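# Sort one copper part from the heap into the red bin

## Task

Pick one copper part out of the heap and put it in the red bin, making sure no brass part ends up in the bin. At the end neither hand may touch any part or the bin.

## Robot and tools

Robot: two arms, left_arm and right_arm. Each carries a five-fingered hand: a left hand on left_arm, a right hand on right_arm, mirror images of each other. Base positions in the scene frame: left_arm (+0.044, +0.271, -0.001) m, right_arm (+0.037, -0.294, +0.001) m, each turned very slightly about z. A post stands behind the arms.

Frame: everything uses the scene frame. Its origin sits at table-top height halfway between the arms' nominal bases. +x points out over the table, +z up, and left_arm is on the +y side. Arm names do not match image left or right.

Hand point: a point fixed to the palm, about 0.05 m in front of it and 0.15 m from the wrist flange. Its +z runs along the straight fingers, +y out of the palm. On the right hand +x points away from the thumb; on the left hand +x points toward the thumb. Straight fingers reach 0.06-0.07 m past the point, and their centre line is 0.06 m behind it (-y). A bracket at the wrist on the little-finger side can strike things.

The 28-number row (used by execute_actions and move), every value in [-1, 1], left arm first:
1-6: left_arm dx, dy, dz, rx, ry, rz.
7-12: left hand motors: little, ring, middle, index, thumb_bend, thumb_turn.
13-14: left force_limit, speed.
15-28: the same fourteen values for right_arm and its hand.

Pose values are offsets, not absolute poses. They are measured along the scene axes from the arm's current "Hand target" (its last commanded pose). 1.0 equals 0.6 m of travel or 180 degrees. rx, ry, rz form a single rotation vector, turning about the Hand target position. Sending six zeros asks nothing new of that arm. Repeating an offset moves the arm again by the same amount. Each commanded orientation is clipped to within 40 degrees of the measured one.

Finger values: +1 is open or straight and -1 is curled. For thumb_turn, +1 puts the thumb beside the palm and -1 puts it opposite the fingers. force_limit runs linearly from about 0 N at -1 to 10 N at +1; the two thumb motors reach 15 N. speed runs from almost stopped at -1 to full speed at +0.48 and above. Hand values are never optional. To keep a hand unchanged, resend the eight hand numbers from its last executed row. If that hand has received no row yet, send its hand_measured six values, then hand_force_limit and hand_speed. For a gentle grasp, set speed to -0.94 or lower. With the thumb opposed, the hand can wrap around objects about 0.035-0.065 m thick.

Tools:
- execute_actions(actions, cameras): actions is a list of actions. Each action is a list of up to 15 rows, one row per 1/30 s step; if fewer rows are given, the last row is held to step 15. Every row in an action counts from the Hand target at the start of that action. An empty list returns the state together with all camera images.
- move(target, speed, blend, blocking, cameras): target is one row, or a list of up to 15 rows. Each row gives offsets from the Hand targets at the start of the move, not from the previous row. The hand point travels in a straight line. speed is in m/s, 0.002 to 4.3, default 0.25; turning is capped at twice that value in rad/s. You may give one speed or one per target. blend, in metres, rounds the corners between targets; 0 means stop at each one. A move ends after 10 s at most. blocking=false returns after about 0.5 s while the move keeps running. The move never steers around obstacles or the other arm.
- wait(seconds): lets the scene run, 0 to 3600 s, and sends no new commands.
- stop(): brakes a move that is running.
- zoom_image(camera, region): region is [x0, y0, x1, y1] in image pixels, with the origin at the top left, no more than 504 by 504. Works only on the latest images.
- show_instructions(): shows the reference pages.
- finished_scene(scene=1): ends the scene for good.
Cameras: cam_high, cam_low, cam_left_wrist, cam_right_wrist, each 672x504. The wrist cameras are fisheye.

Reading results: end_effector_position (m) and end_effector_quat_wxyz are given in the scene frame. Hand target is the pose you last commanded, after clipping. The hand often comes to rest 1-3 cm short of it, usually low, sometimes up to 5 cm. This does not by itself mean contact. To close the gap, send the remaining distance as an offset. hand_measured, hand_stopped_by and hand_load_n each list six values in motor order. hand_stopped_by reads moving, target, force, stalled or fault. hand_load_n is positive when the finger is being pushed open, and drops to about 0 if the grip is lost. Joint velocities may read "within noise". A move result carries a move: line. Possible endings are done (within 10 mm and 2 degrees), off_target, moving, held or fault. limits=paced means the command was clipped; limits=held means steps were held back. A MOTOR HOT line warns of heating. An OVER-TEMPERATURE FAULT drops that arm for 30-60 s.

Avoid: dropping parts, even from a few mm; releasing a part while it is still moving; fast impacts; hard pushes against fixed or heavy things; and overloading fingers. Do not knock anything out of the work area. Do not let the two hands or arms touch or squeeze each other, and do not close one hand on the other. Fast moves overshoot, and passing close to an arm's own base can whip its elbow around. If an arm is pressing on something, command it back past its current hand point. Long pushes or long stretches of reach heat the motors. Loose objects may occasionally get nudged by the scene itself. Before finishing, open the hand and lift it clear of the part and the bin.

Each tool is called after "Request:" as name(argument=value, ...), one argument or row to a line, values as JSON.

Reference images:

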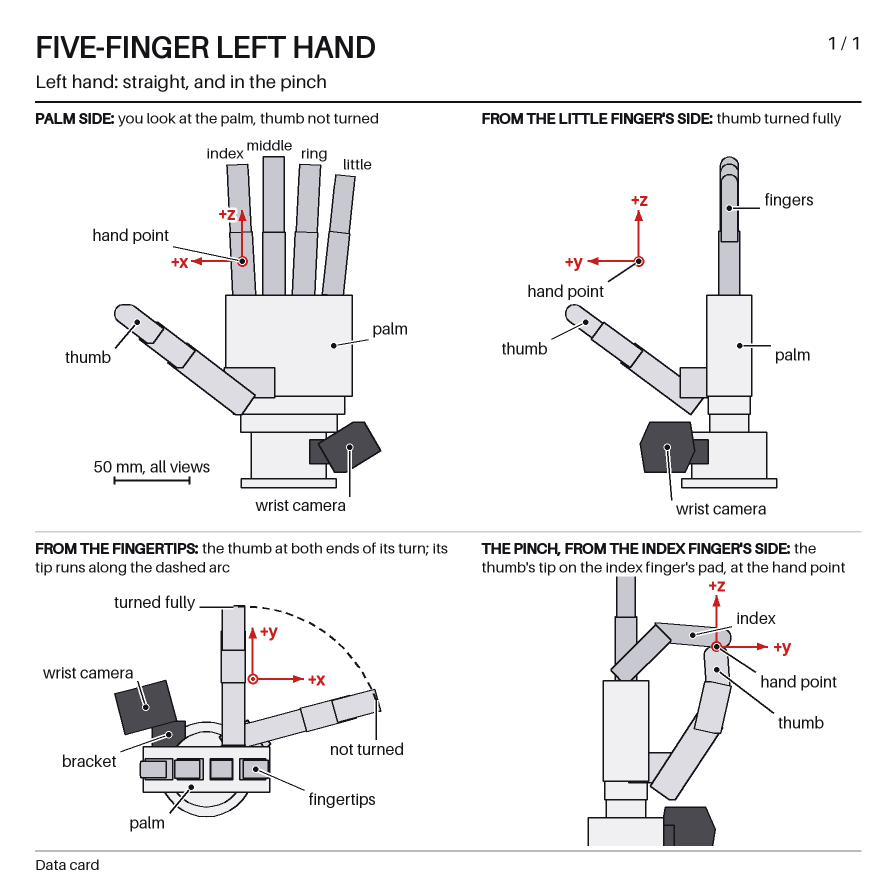

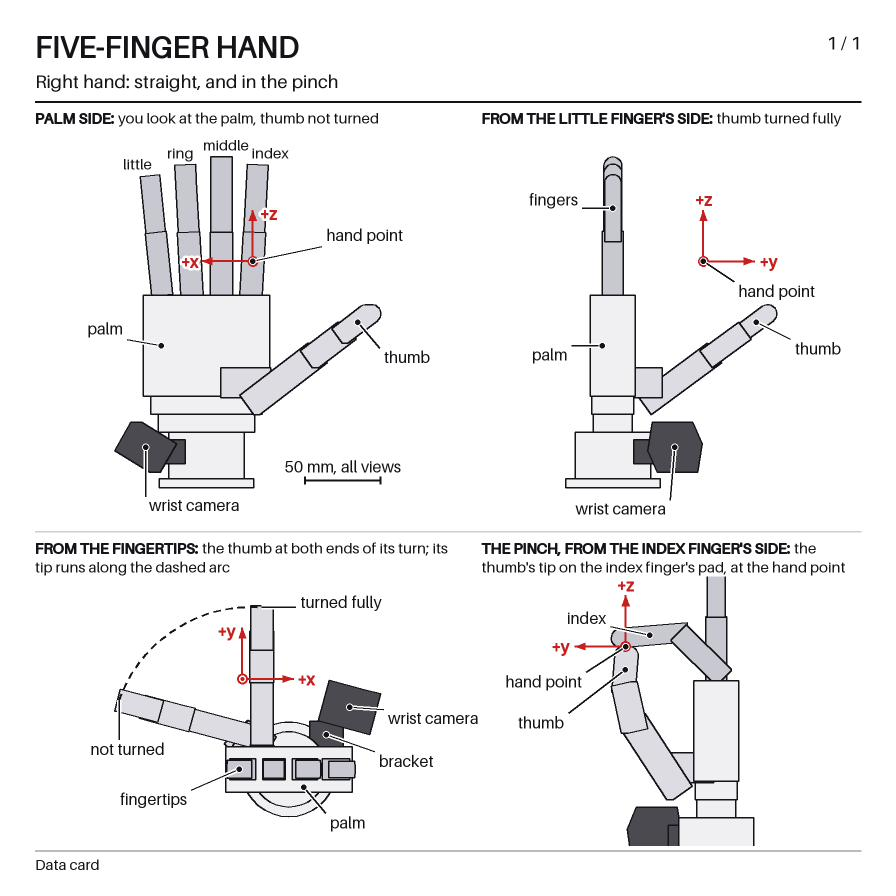

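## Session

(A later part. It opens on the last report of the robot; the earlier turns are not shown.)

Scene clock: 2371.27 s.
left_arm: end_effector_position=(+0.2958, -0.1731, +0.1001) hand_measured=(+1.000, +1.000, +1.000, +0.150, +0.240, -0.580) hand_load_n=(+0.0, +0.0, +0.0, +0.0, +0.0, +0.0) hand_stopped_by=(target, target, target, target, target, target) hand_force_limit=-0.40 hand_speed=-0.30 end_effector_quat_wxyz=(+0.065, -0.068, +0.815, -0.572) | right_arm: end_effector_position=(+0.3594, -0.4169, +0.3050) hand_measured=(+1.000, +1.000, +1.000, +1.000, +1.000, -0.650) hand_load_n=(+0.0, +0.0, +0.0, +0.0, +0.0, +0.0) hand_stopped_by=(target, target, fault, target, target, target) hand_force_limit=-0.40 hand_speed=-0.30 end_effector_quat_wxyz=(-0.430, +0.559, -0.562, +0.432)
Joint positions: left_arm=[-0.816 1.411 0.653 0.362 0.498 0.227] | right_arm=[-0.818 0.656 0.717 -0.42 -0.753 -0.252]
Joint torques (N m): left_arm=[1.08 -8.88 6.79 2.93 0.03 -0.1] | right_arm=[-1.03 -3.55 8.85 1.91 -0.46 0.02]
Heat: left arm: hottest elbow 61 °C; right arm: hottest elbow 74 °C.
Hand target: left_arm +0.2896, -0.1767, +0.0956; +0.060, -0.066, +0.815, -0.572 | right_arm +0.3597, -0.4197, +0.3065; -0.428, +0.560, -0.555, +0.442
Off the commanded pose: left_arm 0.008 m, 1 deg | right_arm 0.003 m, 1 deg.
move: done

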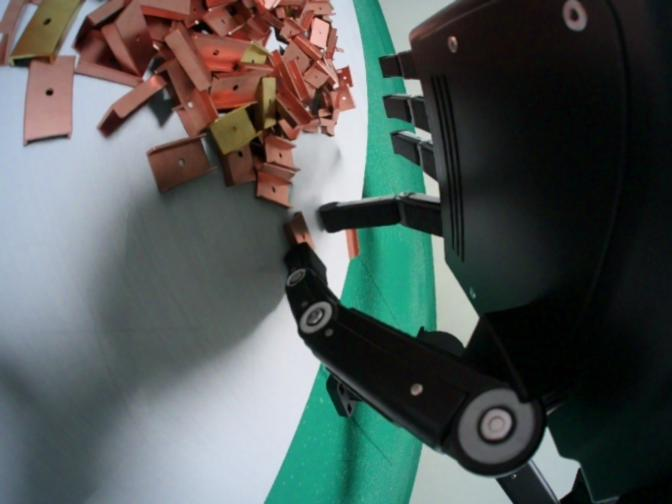

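Request:
move(
  target=[
    [0,0,-0.004,0,0,0,1,1,1,0.03,0.24,-0.58,-0.4,-0.9,0,0,0,0,0,0,1,1,1,1,1,-0.65,-0.4,-0.3],
  ],
  speed=0.06,
  cameras=["cam_left_wrist"],
)

Request:
zoom_image(
  camera="cam_left_wrist",
  region=[260, 190, 360, 265],
)

Scene clock: 2375.40 s.
left_arm: end_effector_position=(+0.2959, -0.1733, +0.0997) hand_measured=(+1.000, +1.000, +1.000, +0.030, +0.240, -0.580) hand_load_n=(+0.0, +0.0, -0.5, +0.0, +0.0, +0.0) hand_stopped_by=(target, target, target, target, target, target) hand_force_limit=-0.40 hand_speed=-0.90 end_effector_quat_wxyz=(+0.066, -0.067, +0.814, -0.573) | right_arm: end_effector_position=(+0.3594, -0.4169, +0.3050) hand_measured=(+1.000, +1.000, +1.000, +1.000, +1.000, -0.650) hand_load_n=(+0.0, +0.0, +0.0, +0.0, +0.0, +0.0) hand_stopped_by=(target, target, fault, target, target, target) hand_force_limit=-0.40 hand_speed=-0.30 end_effector_quat_wxyz=(-0.430, +0.559, -0.562, +0.432)
Joint positions: left_arm=[-0.816 1.412 0.65 0.372 0.498 0.226] | right_arm=[-0.818 0.656 0.717 -0.42 -0.753 -0.252]
Joint torques (N m): left_arm=[1.08 -8.59 6.79 2.92 0.03 -0.08] | right_arm=[-1.08 -3.6 8.9 1.89 -0.47 0.02]
Heat: left arm: hottest elbow 60 °C; right arm: hottest elbow 74 °C.
Hand target: left_arm +0.2896, -0.1767, +0.0933; +0.060, -0.066, +0.815, -0.572 | right_arm +0.3597, -0.4197, +0.3065; -0.428, +0.560, -0.555, +0.442
Off the commanded pose: left_arm 0.010 m, 1 deg | right_arm 0.003 m, 1 deg.
move: done

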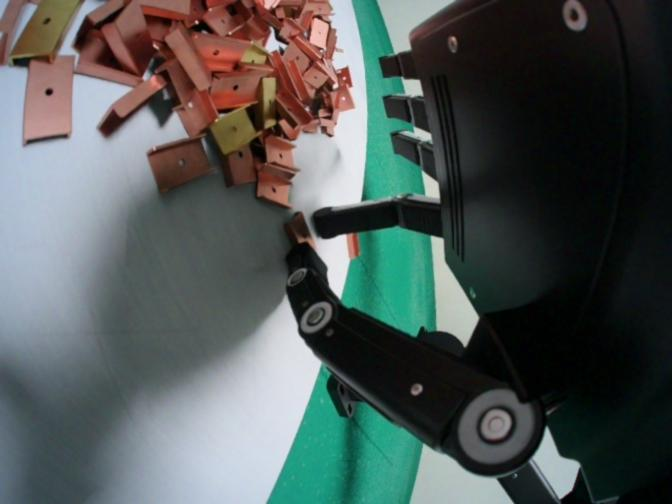

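Scaled by 5.040 from the camera's image (finer frame: 960x720).

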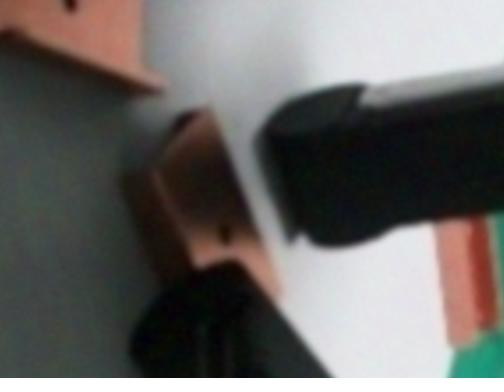

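Request:
move(
  target=[
    [0,0,0,0,0,0,1,1,1,-0.07,0.24,-0.58,-0.4,-0.92,0,0,0,0,0,0,1,1,1,1,1,-0.65,-0.4,-0.3],
  ],
  speed=0.06,
  cameras=["cam_left_wrist"],
)

Request:
zoom_image(
  camera="cam_left_wrist",
  region=[260, 190, 360, 265],
)

Scene clock: 2379.23 s.
left_arm: end_effector_position=(+0.2960, -0.1734, +0.0999) hand_measured=(+1.000, +1.000, +1.000, -0.070, +0.240, -0.580) hand_load_n=(+0.0, +0.0, +0.0, +0.5, +0.0, +0.0) hand_stopped_by=(target, target, target, target, target, target) hand_force_limit=-0.40 hand_speed=-0.92 end_effector_quat_wxyz=(+0.066, -0.067, +0.814, -0.574) | right_arm: end_effector_position=(+0.3594, -0.4169, +0.3050) hand_measured=(+1.000, +1.000, +1.000, +1.000, +1.000, -0.650) hand_load_n=(+0.0, +0.0, +0.0, +0.0, +0.0, +0.0) hand_stopped_by=(target, target, fault, target, target, target) hand_force_limit=-0.40 hand_speed=-0.30 end_effector_quat_wxyz=(-0.430, +0.559, -0.562, +0.432)
Joint positions: left_arm=[-0.816 1.412 0.65 0.373 0.498 0.226] | right_arm=[-0.818 0.656 0.717 -0.42 -0.753 -0.252]
Joint torques (N m): left_arm=[1.08 -8.53 6.79 2.86 0.03 -0.08] | right_arm=[-1.14 -3.6 8.91 1.91 -0.46 0.01]
Heat: left arm: hottest elbow 61 °C; right arm: hottest elbow 74 °C.
Hand target: left_arm +0.2896, -0.1767, +0.0932; +0.060, -0.066, +0.815, -0.572 | right_arm +0.3597, -0.4197, +0.3065; -0.428, +0.560, -0.555, +0.442
Off the commanded pose: left_arm 0.010 m, 1 deg | right_arm 0.003 m, 1 deg.
move: done

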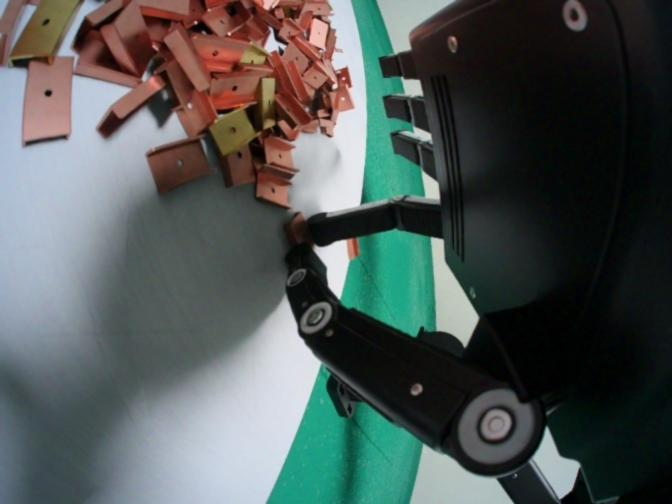

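Scaled by 5.040 from the camera's image (finer frame: 960x720).

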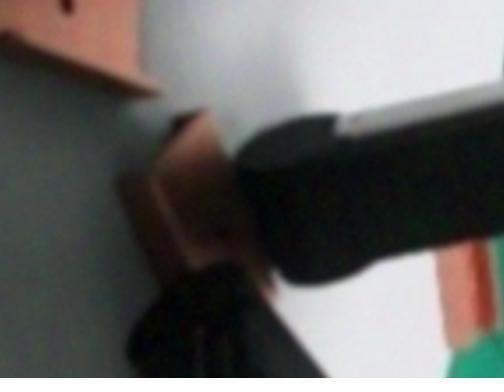

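Request:
move(
  target=[
    [0,0,-0.012,0,0,0,1,1,1,-0.07,0.24,-0.58,-0.4,-0.92,0,0,0,0,0,0,1,1,1,1,1,-0.65,-0.4,-0.3],
  ],
  speed=0.04,
)

Request:
move(
  target=[
    [0,0,0,0,0,0,1,1,1,-0.16,0.24,-0.58,-0.1,-0.94,0,0,0,0,0,0,1,1,1,1,1,-0.65,-0.4,-0.3],
  ],
  speed=0.04,
  cameras=["cam_left_wrist"],
)

Request:
zoom_image(
  camera="cam_left_wrist",
  region=[260, 190, 360, 265],
)

Scene clock: 2383.40 s.
left_arm: end_effector_position=(+0.2969, -0.1760, +0.0993) hand_measured=(+1.000, +1.000, +1.000, -0.070, +0.240, -0.580) hand_load_n=(+0.0, +0.0, -0.5, +0.0, +0.0, +0.0) hand_stopped_by=(target, target, target, target, target, target) hand_force_limit=-0.40 hand_speed=-0.92 end_effector_quat_wxyz=(+0.068, -0.066, +0.810, -0.579) | right_arm: end_effector_position=(+0.3594, -0.4169, +0.3050) hand_measured=(+1.000, +1.000, +1.000, +1.000, +1.000, -0.650) hand_load_n=(+0.0, +0.0, +0.0, +0.0, +0.0, +0.0) hand_stopped_by=(target, target, fault, target, target, target) hand_force_limit=-0.40 hand_speed=-0.30 end_effector_quat_wxyz=(-0.430, +0.559, -0.562, +0.432)
Joint positions: left_arm=[-0.817 1.423 0.648 0.402 0.498 0.22] | right_arm=[-0.818 0.656 0.717 -0.42 -0.753 -0.252]
Joint torques (N m): left_arm=[1.2 -8.06 6.37 2.71 0.01 -0.03] | right_arm=[-1.08 -3.49 8.87 1.94 -0.47 0.02]
Heat: left arm: hottest elbow 61 °C; right arm: hottest elbow 74 °C.
Hand target: left_arm +0.2896, -0.1767, +0.0861; +0.060, -0.066, +0.815, -0.572 | right_arm +0.3597, -0.4197, +0.3065; -0.428, +0.560, -0.555, +0.442
Off the commanded pose: left_arm 0.015 m, 1 deg | right_arm 0.003 m, 1 deg.
move: off_target (left_arm)

Scene clock: 2384.20 s.
left_arm: end_effector_position=(+0.2976, -0.1768, +0.1005) hand_measured=(+1.000, +1.000, +1.000, -0.160, +0.240, -0.580) hand_load_n=(+0.0, +0.0, +0.0, +2.5, -0.5, +0.0) hand_stopped_by=(target, target, target, target, target, target) hand_force_limit=-0.10 hand_speed=-0.94 end_effector_quat_wxyz=(+0.069, -0.065, +0.808, -0.581) | right_arm: end_effector_position=(+0.3594, -0.4169, +0.3050) hand_measured=(+1.000, +1.000, +1.000, +1.000, +1.000, -0.650) hand_load_n=(+0.0, +0.0, +0.0, +0.0, +0.0, +0.0) hand_stopped_by=(target, target, fault, target, target, target) hand_force_limit=-0.40 hand_speed=-0.30 end_effector_quat_wxyz=(-0.430, +0.559, -0.562, +0.432)
Joint positions: left_arm=[-0.817 1.424 0.648 0.409 0.498 0.22] | right_arm=[-0.818 0.656 0.717 -0.42 -0.753 -0.252]
Joint torques (N m): left_arm=[1.26 -8.12 6.37 2.41 0 -0.03] | right_arm=[-1.14 -3.6 8.88 1.94 -0.47 0.02]
Heat: left arm: hottest elbow 61 °C; right arm: hottest elbow 74 °C.
Hand target: left_arm +0.2896, -0.1767, +0.0861; +0.060, -0.066, +0.815, -0.572 | right_arm +0.3597, -0.4197, +0.3065; -0.428, +0.560, -0.555, +0.442
Off the commanded pose: left_arm 0.017 m, 2 deg | right_arm 0.003 m, 1 deg.
move: done

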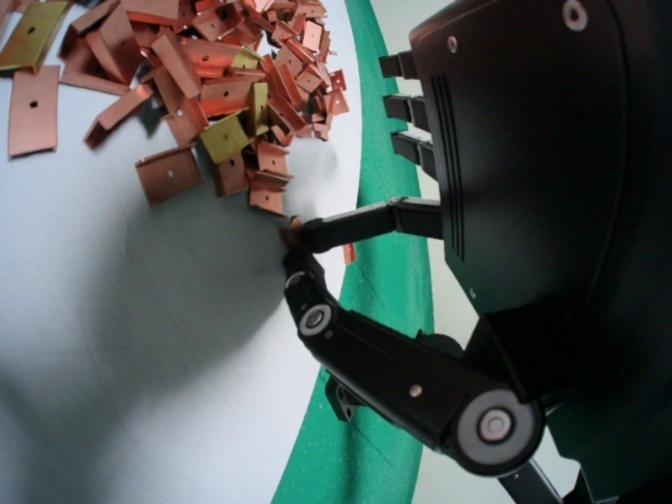

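Scaled by 5.040 from the camera's image (finer frame: 960x720).

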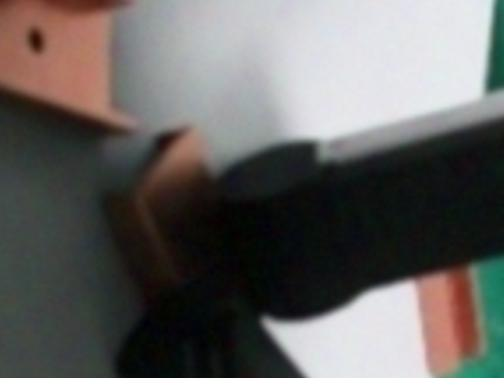

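Request:
move(
  target=[
    [0,0,0,0,0,0,1,1,1,0.2,0.24,-0.58,-0.4,-0.3,0,0,0,0,0,0,1,1,1,1,1,-0.65,-0.4,-0.3],
    [0,-0.01,0.1,0,0,0,1,1,1,0.2,0.24,-0.58,-0.4,-0.3,0,0,0,0,0,0,1,1,1,1,1,-0.65,-0.4,-0.3],
  ],
  speed=0.1,
  cameras=["cam_left_wrist"],
)

Request:
zoom_image(
  camera="cam_left_wrist",
  region=[0, 40, 260, 240],
)

Request:
zoom_image(
  camera="cam_left_wrist",
  region=[150, 20, 340, 160],
)

Scene clock: 2393.23 s.
left_arm: end_effector_position=(+0.2874, -0.1683, +0.1272) hand_measured=(+1.000, +1.000, +1.000, +0.200, +0.240, -0.580) hand_load_n=(+0.0, +0.0, +0.0, +0.0, +0.0, +0.0) hand_stopped_by=(target, target, target, target, target, target) hand_force_limit=-0.40 hand_speed=-0.30 end_effector_quat_wxyz=(+0.057, -0.075, +0.822, -0.561) | right_arm: end_effector_position=(+0.3594, -0.4169, +0.3050) hand_measured=(+1.000, +1.000, +1.000, +1.000, +1.000, -0.650) hand_load_n=(+0.0, +0.0, +0.0, +0.0, -0.5, +0.0) hand_stopped_by=(target, target, fault, target, target, target) hand_force_limit=-0.40 hand_speed=-0.30 end_effector_quat_wxyz=(-0.430, +0.559, -0.562, +0.432)
Joint positions: left_arm=[-0.824 1.325 0.683 0.218 0.489 0.219] | right_arm=[-0.818 0.656 0.717 -0.42 -0.753 -0.252]
Joint torques (N m): left_arm=[1.03 -9.47 10.5 1.85 0.03 -0.07] | right_arm=[-0.97 -3.49 8.87 1.89 -0.46 0.01]
Heat: left arm: hottest elbow 60 °C; right arm: hottest elbow 74 °C.
Hand target: left_arm +0.2896, -0.1828, +0.1462; +0.060, -0.066, +0.815, -0.572 | right_arm +0.3597, -0.4197, +0.3065; -0.428, +0.560, -0.555, +0.442
Off the commanded pose: left_arm 0.024 m, 2 deg | right_arm 0.003 m, 1 deg.
move: off_target (left_arm)

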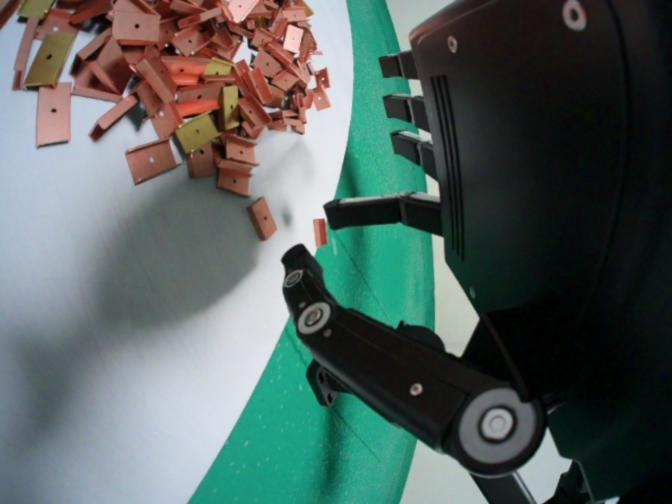

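Scaled by 1.938 from the camera's image (finer frame: 960x720).

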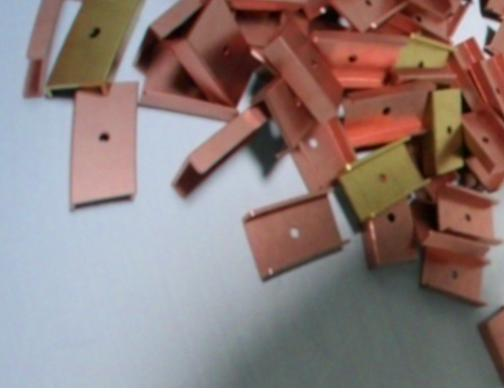

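Scaled by 2.653 from the camera's image (finer frame: 960x720).

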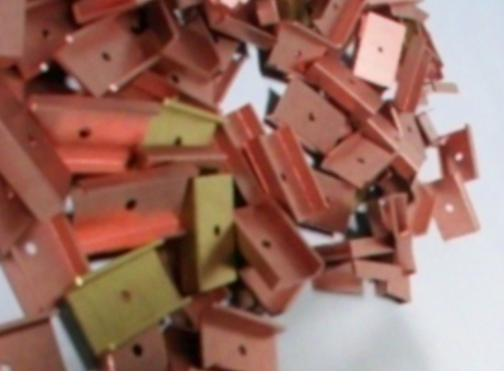

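Request:
move(
  target=[
    [0,0,0.26,0,0,0,1,1,1,0.5,0.5,-0.58,-0.4,-0.3,0,0,0,0,0,0,1,1,1,1,1,-0.65,-0.4,-0.3],
    [0,0.52,0.3,0,0,0,1,1,1,0.5,0.5,-0.58,-0.4,-0.3,0,0,0,0,0,0,1,1,1,1,1,-0.65,-0.4,-0.3],
  ],
  speed=0.2,
  blend=0.03,
  cameras=["cam_left_wrist", "cam_high"],
)

Scene clock: 2428.83 s.
left_arm: end_effector_position=(+0.2805, +0.1273, +0.3097) hand_measured=(+1.000, +1.000, +1.000, +0.500, +0.500, -0.580) hand_load_n=(+0.0, +0.0, +0.0, +0.0, +0.0, +0.0) hand_stopped_by=(target, target, target, target, target, target) hand_force_limit=-0.40 hand_speed=-0.30 end_effector_quat_wxyz=(+0.045, -0.076, +0.816, -0.572) | right_arm: end_effector_position=(+0.3594, -0.4169, +0.3050) hand_measured=(+1.000, +1.000, +1.000, +1.000, +1.000, -0.650) hand_load_n=(-0.5, +0.0, +0.0, +0.0, +0.0, +0.0) hand_stopped_by=(target, target, fault, target, target, target) hand_force_limit=-0.40 hand_speed=-0.30 end_effector_quat_wxyz=(-0.430, +0.559, -0.562, +0.432)
Joint positions: left_arm=[0.116 0.915 1.003 -1.439 1.212 1.323] | right_arm=[-0.818 0.656 0.717 -0.42 -0.753 -0.252]
Joint torques (N m): left_arm=[2.49 -2.08 11.67 0.36 0.91 0.07] | right_arm=[-1.08 -3.55 8.88 1.91 -0.47 0.02]
Heat: left arm: hottest elbow 66 °C; right arm: hottest elbow 74 °C.
Hand target: left_arm +0.2896, +0.1292, +0.3261; +0.060, -0.066, +0.815, -0.572 | right_arm +0.3597, -0.4197, +0.3065; -0.428, +0.560, -0.555, +0.442
Off the commanded pose: left_arm 0.019 m, 2 deg | right_arm 0.003 m, 1 deg.
move: off_target (left_arm)
Images, in order (width x height): cam_high 672x504, cam_left_wrist 672x504.

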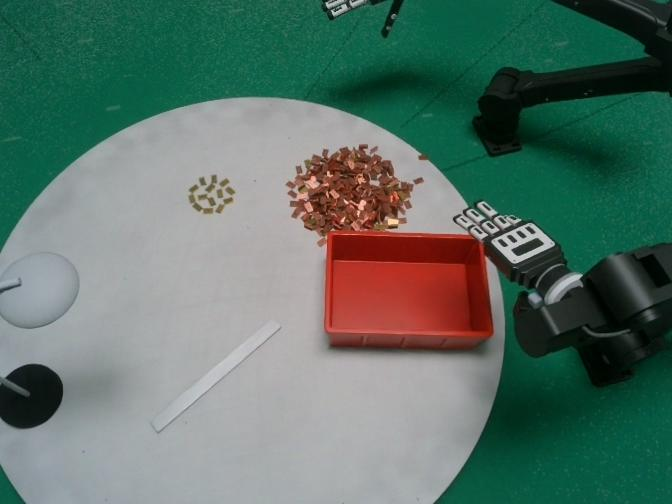

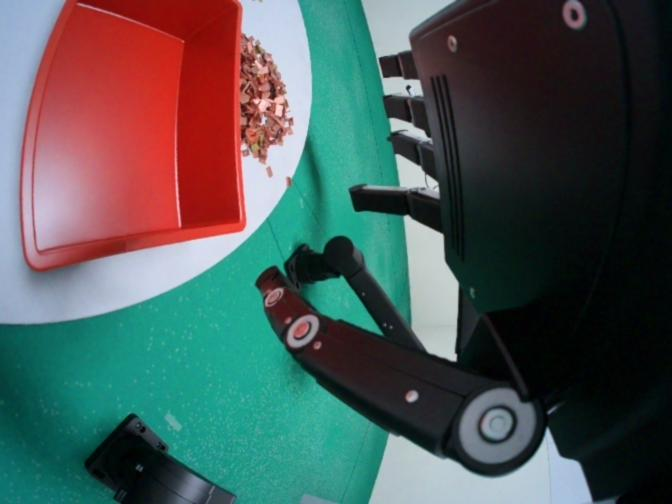

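Request:
zoom_image(
  camera="cam_high",
  region=[280, 140, 430, 250],
)

Scaled by 3.360.

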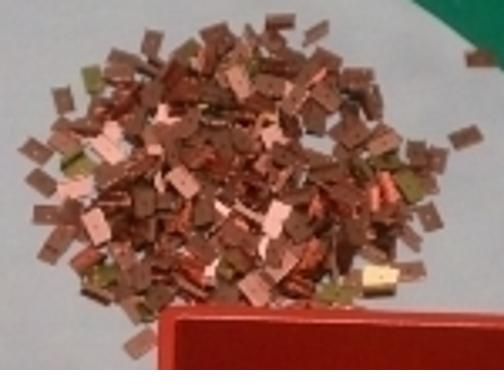

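Request:
move(
  target=[
    [0,0,-0.02,0,0,0,1,1,1,0.5,0.5,-0.58,-0.4,-0.3,-0.0245,0.4745,-0.08,-0.0085,0.0321,0.1649,1,1,1,0.25,0.25,-0.6,-0.4,-0.3],
  ],
  speed=0.2,
  cameras=["cam_right_wrist", "cam_high"],
)

Scene clock: 2436.33 s.
left_arm: end_effector_position=(+0.2821, +0.1275, +0.3097) hand_measured=(+1.000, +1.000, +1.000, +0.500, +0.500, -0.580) hand_load_n=(+0.0, +0.0, +0.0, +0.0, +0.0, +0.0) hand_stopped_by=(target, target, target, target, target, target) hand_force_limit=-0.40 hand_speed=-0.30 end_effector_quat_wxyz=(+0.048, -0.073, +0.816, -0.572) | right_arm: end_effector_position=(+0.3429, -0.1374, +0.2569) hand_measured=(+1.000, +1.000, +1.000, +0.250, +0.250, -0.600) hand_load_n=(+0.0, +0.0, +0.0, +0.0, +0.0, +0.0) hand_stopped_by=(target, target, fault, target, target, target) hand_force_limit=-0.40 hand_speed=-0.30 end_effector_quat_wxyz=(-0.485, +0.714, -0.409, +0.295)
Joint positions: left_arm=[0.116 0.915 1.003 -1.432 1.213 1.326] | right_arm=[0.266 0.561 0.613 -0.422 -0.199 -0.103]
Joint torques (N m): left_arm=[2.55 -2.2 9.42 1.26 0.91 0.05] | right_arm=[-0.32 -2.02 9.13 2.1 -0.05 0.17]
Heat: left arm: hottest elbow 68 °C; right arm: hottest elbow 74 °C.
Hand target: left_arm +0.2896, +0.1292, +0.3141; +0.060, -0.066, +0.815, -0.572 | right_arm +0.3450, -0.1349, +0.2584; -0.491, +0.710, -0.408, +0.296
Off the commanded pose: left_arm 0.009 m, 2 deg | right_arm 0.004 m, 1 deg.
move: done
Images, in order (width x height): cam_high 672x504, cam_right_wrist 672x504.

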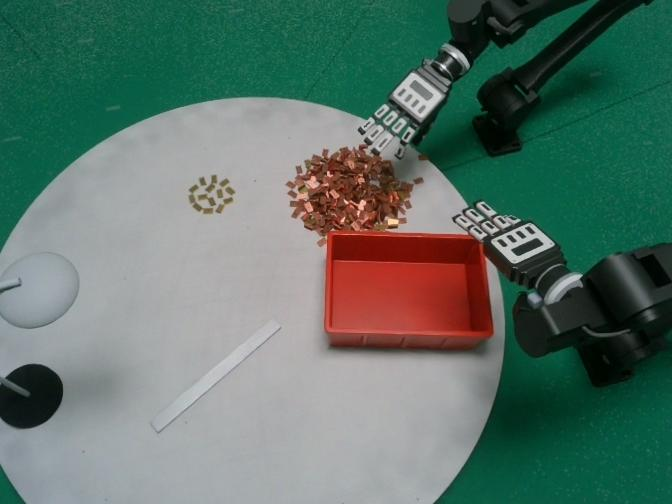

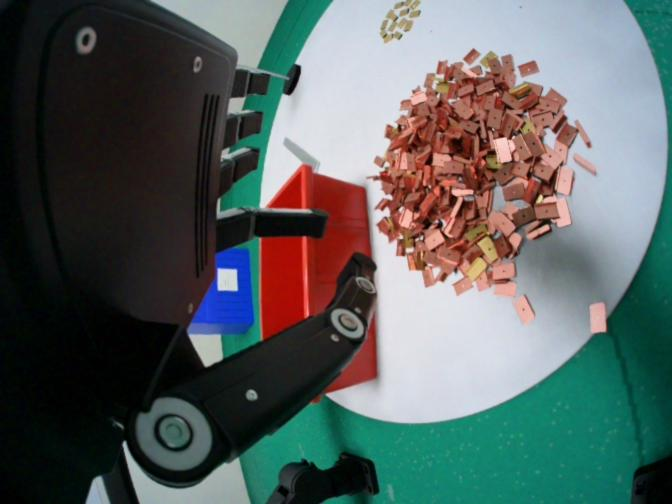

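Request:
zoom_image(
  camera="cam_right_wrist",
  region=[360, 160, 560, 330],
)

Request:
zoom_image(
  camera="cam_right_wrist",
  region=[360, 30, 620, 240],
)

Scaled by 2.520 from the camera's image (finer frame: 960x720).

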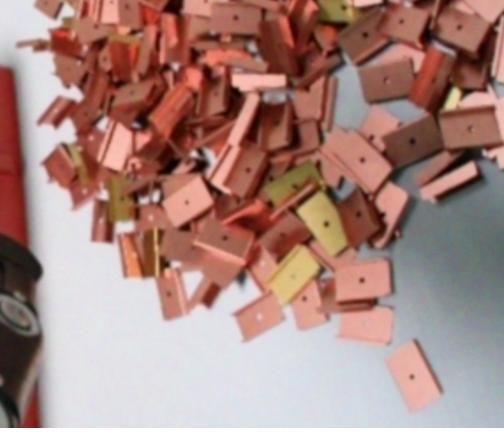

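Scaled by 1.938 from the camera's image (finer frame: 960x720).

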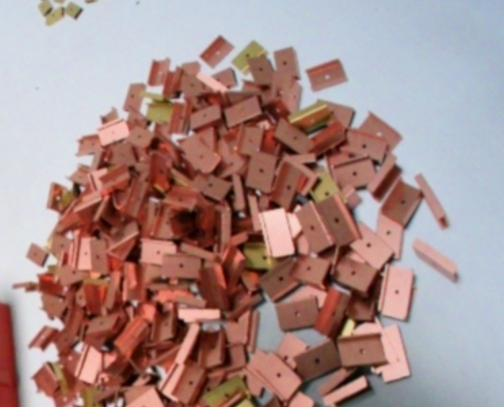

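Request:
move(
  target=[
    [0,0,0,0,0,0,1,1,1,0.5,0.5,-0.58,-0.4,-0.3,0.0,0.12,-0.14,0,0,0,1,1,1,0.25,0.24,-0.58,-0.4,-0.3],
  ],
  speed=0.12,
  cameras=["cam_right_wrist", "cam_high", "cam_low"],
)

Request:
zoom_image(
  camera="cam_right_wrist",
  region=[340, 100, 580, 300],
)

Scene clock: 2476.13 s.
left_arm: end_effector_position=(+0.2821, +0.1275, +0.3097) hand_measured=(+1.000, +1.000, +1.000, +0.500, +0.500, -0.580) hand_load_n=(+0.0, +0.0, +0.0, +0.0, +0.0, +0.0) hand_stopped_by=(target, target, target, target, target, target) hand_force_limit=-0.40 hand_speed=-0.30 end_effector_quat_wxyz=(+0.048, -0.073, +0.816, -0.572) | right_arm: end_effector_position=(+0.3450, -0.0680, +0.1730) hand_measured=(+1.000, +1.000, +1.000, +0.250, +0.240, -0.580) hand_load_n=(+0.0, +0.0, -0.5, +0.0, +0.0, +0.0) hand_stopped_by=(target, target, fault, target, target, target) hand_force_limit=-0.40 hand_speed=-0.30 end_effector_quat_wxyz=(-0.484, +0.714, -0.409, +0.298)
Joint positions: left_arm=[0.116 0.915 1.003 -1.432 1.213 1.326] | right_arm=[0.577 0.728 0.44 -0.076 0.098 0.007]
Joint torques (N m): left_arm=[2.55 -2.2 9.43 1.25 0.9 0.06] | right_arm=[0.15 -3.25 8.83 2.1 0.08 0.16]
Heat: left arm: hottest elbow 69 °C; right arm: hottest elbow 81 °C.
Hand target: left_arm +0.2896, +0.1292, +0.3141; +0.060, -0.066, +0.815, -0.572 | right_arm +0.3449, -0.0629, +0.1745; -0.491, +0.710, -0.408, +0.296
Off the commanded pose: left_arm 0.009 m, 2 deg | right_arm 0.005 m, 1 deg.
move: done
Images, in order (width x height): cam_high 672x504, cam_low 672x504, cam_right_wrist 672x504.

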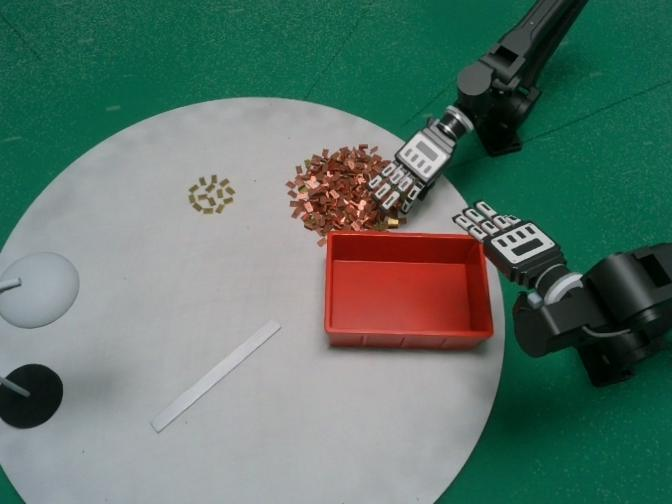

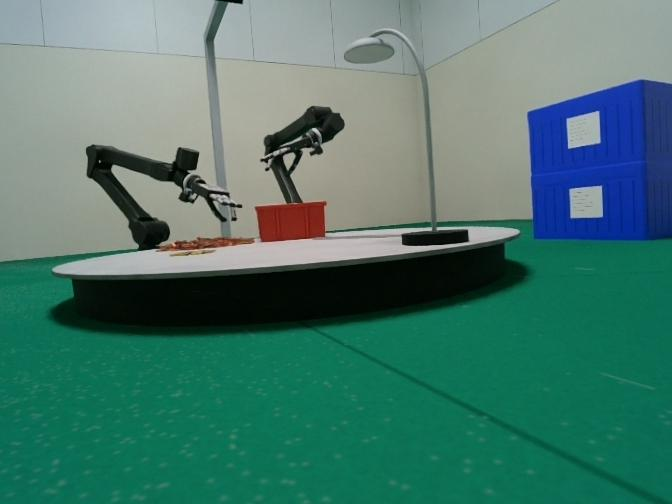

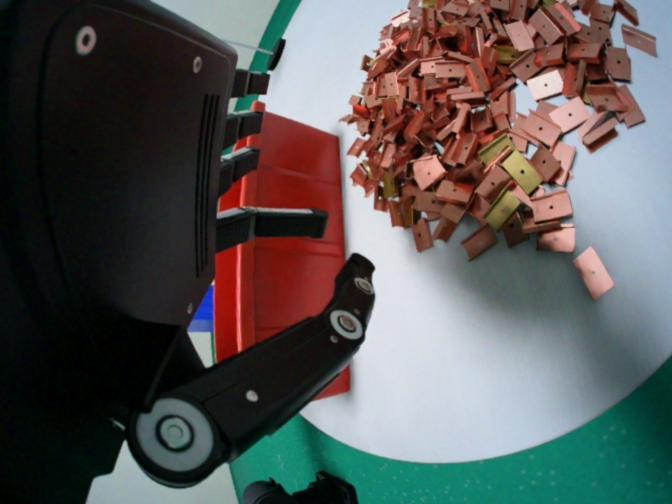

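Scaled by 2.100 from the camera's image (finer frame: 960x720).

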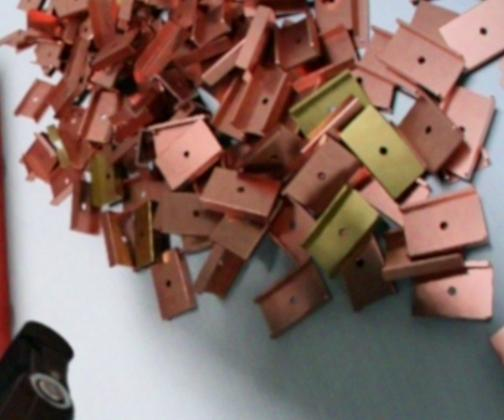

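Request:
move(
  target=[
    [0,0,0,0,0,0,1,1,1,0.5,0.5,-0.58,-0.4,-0.3,0.0,-0.05,0.15,0,0,0,1,1,1,0.25,0.24,-0.58,-0.4,-0.3],
    [0,0,0,0,0,0,1,1,1,0.5,0.5,-0.58,-0.4,-0.3,0.0,-0.6,0.19,0,0,0,1,1,1,0.25,0.24,-0.58,-0.4,-0.3],
  ],
  speed=0.15,
  blend=0.03,
  cameras=["cam_right_wrist", "cam_high"],
)

Request:
zoom_image(
  camera="cam_high",
  region=[280, 120, 400, 210],
)

Scene clock: 2509.27 s.
left_arm: end_effector_position=(+0.2821, +0.1275, +0.3097) hand_measured=(+1.000, +1.000, +1.000, +0.500, +0.500, -0.580) hand_load_n=(+0.0, -0.5, -0.5, +0.0, +0.0, +0.0) hand_stopped_by=(target, target, target, target, target, target) hand_force_limit=-0.40 hand_speed=-0.30 end_effector_quat_wxyz=(+0.048, -0.073, +0.816, -0.572) | right_arm: end_effector_position=(+0.3390, -0.4117, +0.2699) hand_measured=(+1.000, +1.000, +1.000, +0.250, +0.240, -0.580) hand_load_n=(+0.0, +0.0, +0.0, +0.0, +0.0, +0.0) hand_stopped_by=(target, target, fault, target, target, target) hand_force_limit=-0.40 hand_speed=-0.30 end_effector_quat_wxyz=(-0.497, +0.707, -0.417, +0.281)
Joint positions: left_arm=[0.116 0.915 1.003 -1.432 1.213 1.326] | right_arm=[-0.927 1.015 0.946 -1.129 -1.188 -1.154]
Joint torques (N m): left_arm=[2.55 -2.2 9.42 1.25 0.9 0.05] | right_arm=[-1.38 -6.18 11.96 -0.12 -1.11 0.04]
Heat: left arm: hottest elbow 69 °C; right arm: hottest elbow 84 °C.
Hand target: left_arm +0.2896, +0.1292, +0.3141; +0.060, -0.066, +0.815, -0.572 | right_arm +0.3449, -0.4230, +0.2885; -0.491, +0.710, -0.408, +0.297
Off the commanded pose: left_arm 0.009 m, 2 deg | right_arm 0.023 m, 2 deg.
move: off_target (right_arm)
Images, in order (width x height): cam_high 672x504, cam_right_wrist 672x504.

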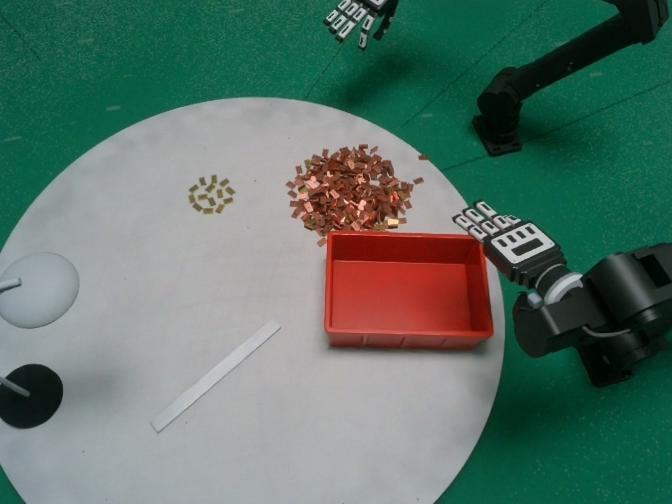

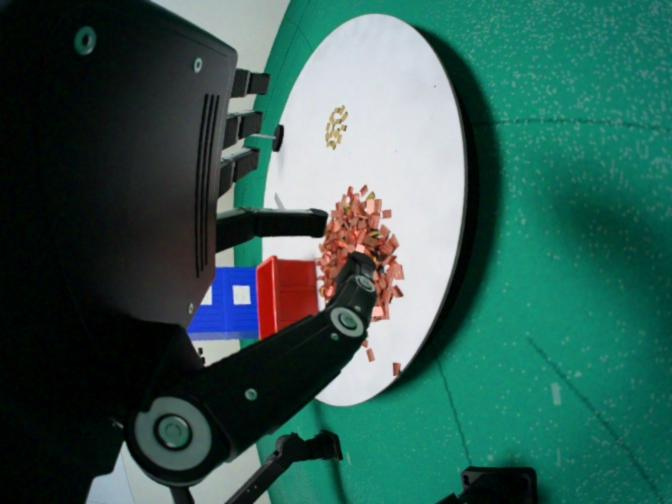

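Scaled by 4.200.

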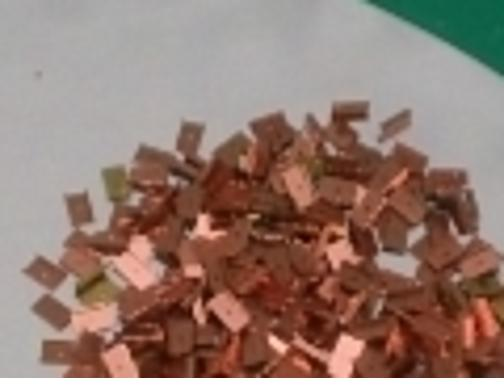

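Request:
move(
  target=[
    [0,0,0,0,0,0,1,1,1,0.5,0.5,-0.58,-0.4,-0.3,-0.02,0.02,-0.045,0,0,0,1,1,1,0.25,0.24,-0.58,-0.4,-0.3],
  ],
  speed=0.1,
)

Scene clock: 2521.40 s.
left_arm: end_effector_position=(+0.2821, +0.1275, +0.3097) hand_measured=(+1.000, +1.000, +1.000, +0.500, +0.500, -0.580) hand_load_n=(+0.0, +0.0, +0.0, +0.0, +0.0, +0.0) hand_stopped_by=(target, target, target, target, target, target) hand_force_limit=-0.40 hand_speed=-0.30 end_effector_quat_wxyz=(+0.048, -0.073, +0.816, -0.572) | right_arm: end_effector_position=(+0.3336, -0.4053, +0.2599) hand_measured=(+1.000, +1.000, +1.000, +0.250, +0.240, -0.580) hand_load_n=(-0.5, +0.0, +0.0, +0.0, +0.0, +0.0) hand_stopped_by=(target, target, fault, target, target, target) hand_force_limit=-0.40 hand_speed=-0.30 end_effector_quat_wxyz=(-0.497, +0.710, -0.412, +0.282)
Joint positions: left_arm=[0.116 0.915 1.003 -1.432 1.213 1.326] | right_arm=[-0.928 0.996 0.909 -1.123 -1.191 -1.175]
Joint torques (N m): left_arm=[2.55 -2.2 9.4 1.25 0.91 0.05] | right_arm=[-1.67 -7.53 8.16 0.9 -1.1 0.02]
Heat: left arm: hottest elbow 69 °C; right arm: hottest elbow 86 °C. Fold the right arm in close to its base, or ease its load, before you think long.
Hand target: left_arm +0.2896, +0.1292, +0.3141; +0.060, -0.066, +0.815, -0.572 | right_arm +0.3329, -0.4110, +0.2615; -0.491, +0.710, -0.408, +0.296
Off the commanded pose: left_arm 0.009 m, 2 deg | right_arm 0.006 m, 2 deg.
MOTOR HOT: joint 3 (elbow) of the right arm now reports 86 °C; the controller stops that arm at 100 °C. To cool a motor, set the load down, stop pushing, or move to a pose that needs little force.
move: done

Request:
move(
  target=[
    [0,0,0,0,0,0,1,1,1,0.5,0.5,-0.58,-0.4,-0.3,-0.19,0.1,0.02,0,0,-0.18,1,1,1,0.25,0.24,-0.58,-0.4,-0.3],
  ],
  speed=0.15,
  cameras=["cam_low"],
)

Scene clock: 2526.77 s.
left_arm: end_effector_position=(+0.2821, +0.1275, +0.3097) hand_measured=(+1.000, +1.000, +1.000, +0.500, +0.500, -0.580) hand_load_n=(+0.0, +0.0, +0.0, -0.5, +0.0, +0.0) hand_stopped_by=(target, target, target, target, target, target) hand_force_limit=-0.40 hand_speed=-0.30 end_effector_quat_wxyz=(+0.048, -0.073, +0.816, -0.572) | right_arm: end_effector_position=(+0.2202, -0.3496, +0.2720) hand_measured=(+1.000, +1.000, +1.000, +0.250, +0.240, -0.580) hand_load_n=(+0.0, +0.0, +0.0, +0.0, +0.0, +0.0) hand_stopped_by=(target, target, fault, target, target, target) hand_force_limit=-0.40 hand_speed=-0.30 end_effector_quat_wxyz=(-0.391, +0.572, -0.586, +0.420)
Joint positions: left_arm=[0.116 0.915 1.003 -1.432 1.213 1.326] | right_arm=[-1.335 0.293 0.687 -1.263 -1.108 -0.837]
Joint torques (N m): left_arm=[2.49 -2.2 9.42 1.26 0.9 0.05] | right_arm=[-1.85 2.02 8.66 0.24 -0.92 0]
Heat: left arm: hottest elbow 69 °C; right arm: hottest elbow 85 °C. Fold the right arm in close to its base, or ease its load, before you think long.
Hand target: left_arm +0.2896, +0.1292, +0.3141; +0.060, -0.066, +0.815, -0.572 | right_arm +0.2189, -0.3510, +0.2735; -0.389, +0.568, -0.590, +0.422
Off the commanded pose: left_arm 0.009 m, 2 deg | right_arm 0.002 m, 1 deg.
MOTOR HOT: still on. Joint 3 (elbow) of the right arm now reports 85 °C.
move: done

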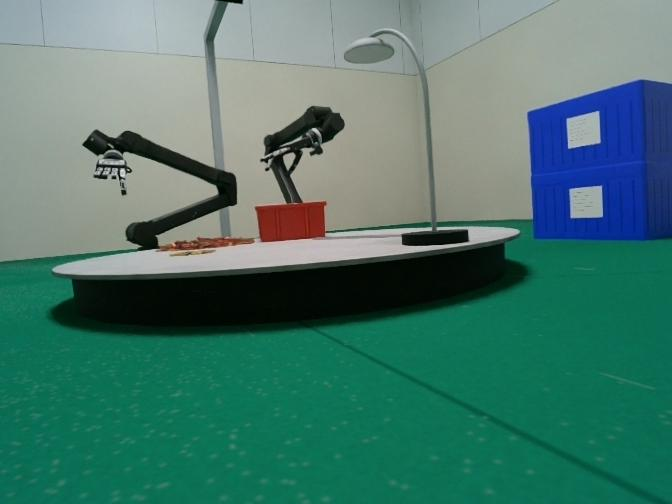

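Request:
move(
  target=[
    [0,0,0,0,0,0,1,1,1,0.5,0.5,-0.58,-0.4,-0.3,0.1,-0.08,0.5,0,-0.2,0,1,1,1,0.25,0.24,-0.58,-0.4,-0.3],
  ],
  speed=0.2,
  cameras=["cam_low"],
)

Scene clock: 2537.63 s.
left_arm: end_effector_position=(+0.2821, +0.1275, +0.3097) hand_measured=(+1.000, +1.000, +1.000, +0.500, +0.500, -0.580) hand_load_n=(+0.0, +0.0, -0.5, +0.0, +0.0, +0.0) hand_stopped_by=(target, target, target, target, target, target) hand_force_limit=-0.40 hand_speed=-0.30 end_effector_quat_wxyz=(+0.048, -0.073, +0.816, -0.572) | right_arm: end_effector_position=(+0.2766, -0.3975, +0.5759) hand_measured=(+1.000, +1.000, +1.000, +0.250, +0.240, -0.580) hand_load_n=(+0.0, +0.0, +0.0, +0.0, +0.0, +0.0) hand_stopped_by=(target, target, fault, target, target, target) hand_force_limit=-0.40 hand_speed=-0.30 end_effector_quat_wxyz=(+0.547, -0.410, +0.442, -0.581)
Joint positions: left_arm=[0.116 0.915 1.003 -1.432 1.213 1.326] | right_arm=[-1.314 0.499 0.935 0.255 -1.127 0.648]
Joint torques (N m): left_arm=[2.55 -2.14 9.43 1.25 0.91 0.05] | right_arm=[0.15 0.97 7.51 1.17 0.55 0.16]
Heat: left arm: hottest elbow 69 °C; right arm: hottest elbow 85 °C. Fold the right arm in close to its base, or ease its load, before you think long.
Hand target: left_arm +0.2896, +0.1292, +0.3141; +0.060, -0.066, +0.815, -0.572 | right_arm +0.2789, -0.3990, +0.5735; +0.552, -0.410, +0.441, -0.577
Off the commanded pose: left_arm 0.009 m, 2 deg | right_arm 0.004 m, 1 deg.
MOTOR HOT: still on. Joint 3 (elbow) of the right arm now reports 85 °C.
move: done

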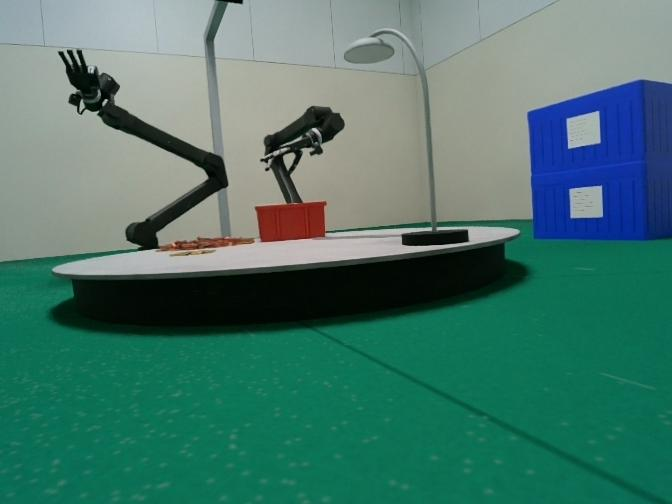

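Request:
move(
  target=[
    [0,0,0,0,0,0,1,1,1,0.5,0.5,-0.58,-0.4,-0.3,-0.15,0.1,0.3,0,-0.1,0,1,1,1,0.25,0.24,-0.58,-0.4,-0.3],
  ],
  speed=0.2,
  cameras=["cam_low"],
)

Scene clock: 2542.40 s.
left_arm: end_effector_position=(+0.2821, +0.1275, +0.3097) hand_measured=(+1.000, +1.000, +1.000, +0.500, +0.500, -0.580) hand_load_n=(-0.5, +0.0, +0.0, +0.0, +0.0, +0.0) hand_stopped_by=(target, target, target, target, target, target) hand_force_limit=-0.40 hand_speed=-0.30 end_effector_quat_wxyz=(+0.048, -0.073, +0.816, -0.572) | right_arm: end_effector_position=(+0.1870, -0.3506, +0.7468) hand_measured=(+1.000, +1.000, +1.000, +0.250, +0.240, -0.580) hand_load_n=(+0.0, +0.0, +0.0, +0.0, +0.0, +0.5) hand_stopped_by=(target, target, fault, target, target, target) hand_force_limit=-0.40 hand_speed=-0.30 end_effector_quat_wxyz=(+0.637, -0.283, +0.310, -0.647)
Joint positions: left_arm=[0.116 0.915 1.003 -1.432 1.213 1.326] | right_arm=[-2.036 0.7 1.165 1.523 -0.784 2.167]
Joint torques (N m): left_arm=[2.55 -2.2 9.43 1.25 0.9 0.05] | right_arm=[-1.55 0.56 8.66 -0.69 0.75 0.15]
Heat: left arm: hottest elbow 69 °C; right arm: hottest elbow 84 °C. Fold the right arm in close to its base, or ease its load, before you think long.
Hand target: left_arm +0.2896, +0.1292, +0.3141; +0.060, -0.066, +0.815, -0.572 | right_arm +0.1890, -0.3389, +0.7535; +0.614, -0.315, +0.349, -0.634
Off the commanded pose: left_arm 0.009 m, 2 deg | right_arm 0.014 m, 6 deg.
MOTOR HOT: still on. Joint 3 (elbow) of the right arm now reports 84 °C.
joint sent to its limit (right arm) — joint 6 (wrist roll), upper limit. The joint targets are off in orientation, not in position.
move: off_target (right_arm)

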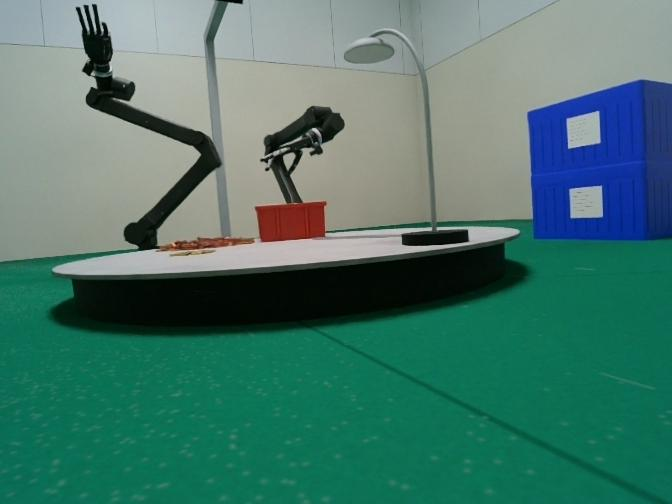

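Request:
move(
  target=[
    [0,0,0,0,0,0,1,1,1,0.5,0.5,-0.58,-0.4,-0.3,0.15,-0.1,-0.33,0,0.1,0,1,1,1,0.25,0.24,-0.58,-0.4,-0.3],
  ],
  speed=0.2,
  cameras=["cam_low"],
)

Scene clock: 2549.70 s.
left_arm: end_effector_position=(+0.2821, +0.1275, +0.3097) hand_measured=(+1.000, +1.000, +1.000, +0.500, +0.500, -0.580) hand_load_n=(+0.0, +0.0, +0.0, +0.0, +0.0, +0.0) hand_stopped_by=(target, target, target, target, target, target) hand_force_limit=-0.40 hand_speed=-0.30 end_effector_quat_wxyz=(+0.048, -0.073, +0.816, -0.572) | right_arm: end_effector_position=(+0.2794, -0.4124, +0.5339) hand_measured=(+1.000, +1.000, +1.000, +0.250, +0.240, -0.580) hand_load_n=(+0.0, +0.0, +0.0, +0.0, +0.0, +0.0) hand_stopped_by=(target, target, fault, target, target, target) hand_force_limit=-0.40 hand_speed=-0.30 end_effector_quat_wxyz=(+0.556, -0.398, +0.460, -0.566)
Joint positions: left_arm=[0.116 0.915 1.003 -1.432 1.213 1.326] | right_arm=[-1.325 0.495 0.824 0.333 -1.133 0.678]
Joint torques (N m): left_arm=[2.55 -2.14 9.43 1.25 0.91 0.05] | right_arm=[0.38 -0.97 11.38 0.14 0.6 0]
Heat: left arm: hottest elbow 69 °C; right arm: hottest elbow 83 °C. Fold the right arm in close to its base, or ease its load, before you think long.
Hand target: left_arm +0.2896, +0.1292, +0.3141; +0.060, -0.066, +0.815, -0.572 | right_arm +0.2789, -0.3990, +0.5554; +0.552, -0.410, +0.441, -0.577
Off the commanded pose: left_arm 0.009 m, 2 deg | right_arm 0.026 m, 3 deg.
MOTOR HOT: still on. Joint 3 (elbow) of the right arm now reports 83 °C.
move: off_target (right_arm)

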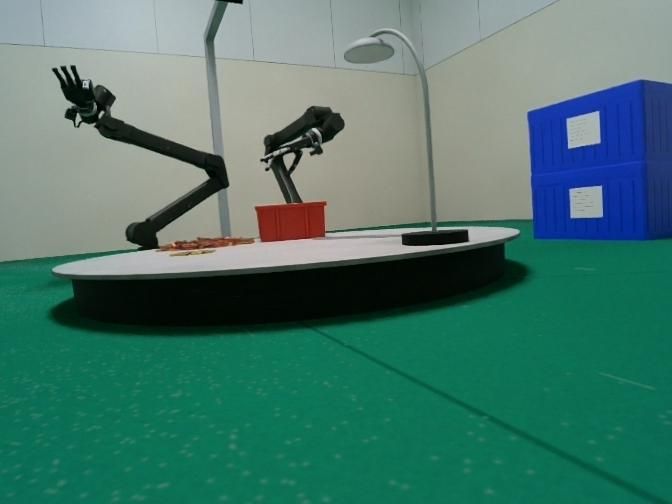

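Request:
move(
  target=[
    [0,0,0,0,0,0,1,1,1,0.5,0.5,-0.58,-0.4,-0.3,0,-0.02,-0.05,0,0.0,0,1,1,1,0.25,0.24,-0.58,-0.4,-0.3],
  ],
  speed=0.1,
)

Scene clock: 2552.73 s.
left_arm: end_effector_position=(+0.2821, +0.1275, +0.3097) hand_measured=(+1.000, +1.000, +1.000, +0.500, +0.500, -0.580) hand_load_n=(+0.0, -0.5, +0.0, +0.0, +0.0, +0.0) hand_stopped_by=(target, target, target, target, target, target) hand_force_limit=-0.40 hand_speed=-0.30 end_effector_quat_wxyz=(+0.048, -0.073, +0.816, -0.572) | right_arm: end_effector_position=(+0.2797, -0.4128, +0.5247) hand_measured=(+1.000, +1.000, +1.000, +0.250, +0.240, -0.580) hand_load_n=(+0.0, +0.0, +0.0, +0.0, +0.0, +0.0) hand_stopped_by=(target, target, fault, target, target, target) hand_force_limit=-0.40 hand_speed=-0.30 end_effector_quat_wxyz=(+0.552, -0.408, +0.445, -0.575)
Joint positions: left_arm=[0.116 0.915 1.003 -1.432 1.213 1.326] | right_arm=[-1.325 0.495 0.789 0.416 -1.142 0.685]
Joint torques (N m): left_arm=[2.61 -2.2 9.42 1.28 0.91 0.06] | right_arm=[-0.91 -0.44 8.14 1.16 0.42 0.16]
Heat: left arm: hottest elbow 69 °C; right arm: hottest elbow 83 °C. Fold the right arm in close to its base, or ease its load, before you think long.
Hand target: left_arm +0.2896, +0.1292, +0.3141; +0.060, -0.066, +0.815, -0.572 | right_arm +0.2789, -0.4110, +0.5254; +0.552, -0.410, +0.441, -0.577
Off the commanded pose: left_arm 0.009 m, 2 deg | right_arm 0.002 m, 1 deg.
MOTOR HOT: still on. Joint 3 (elbow) of the right arm now reports 83 °C.
move: done


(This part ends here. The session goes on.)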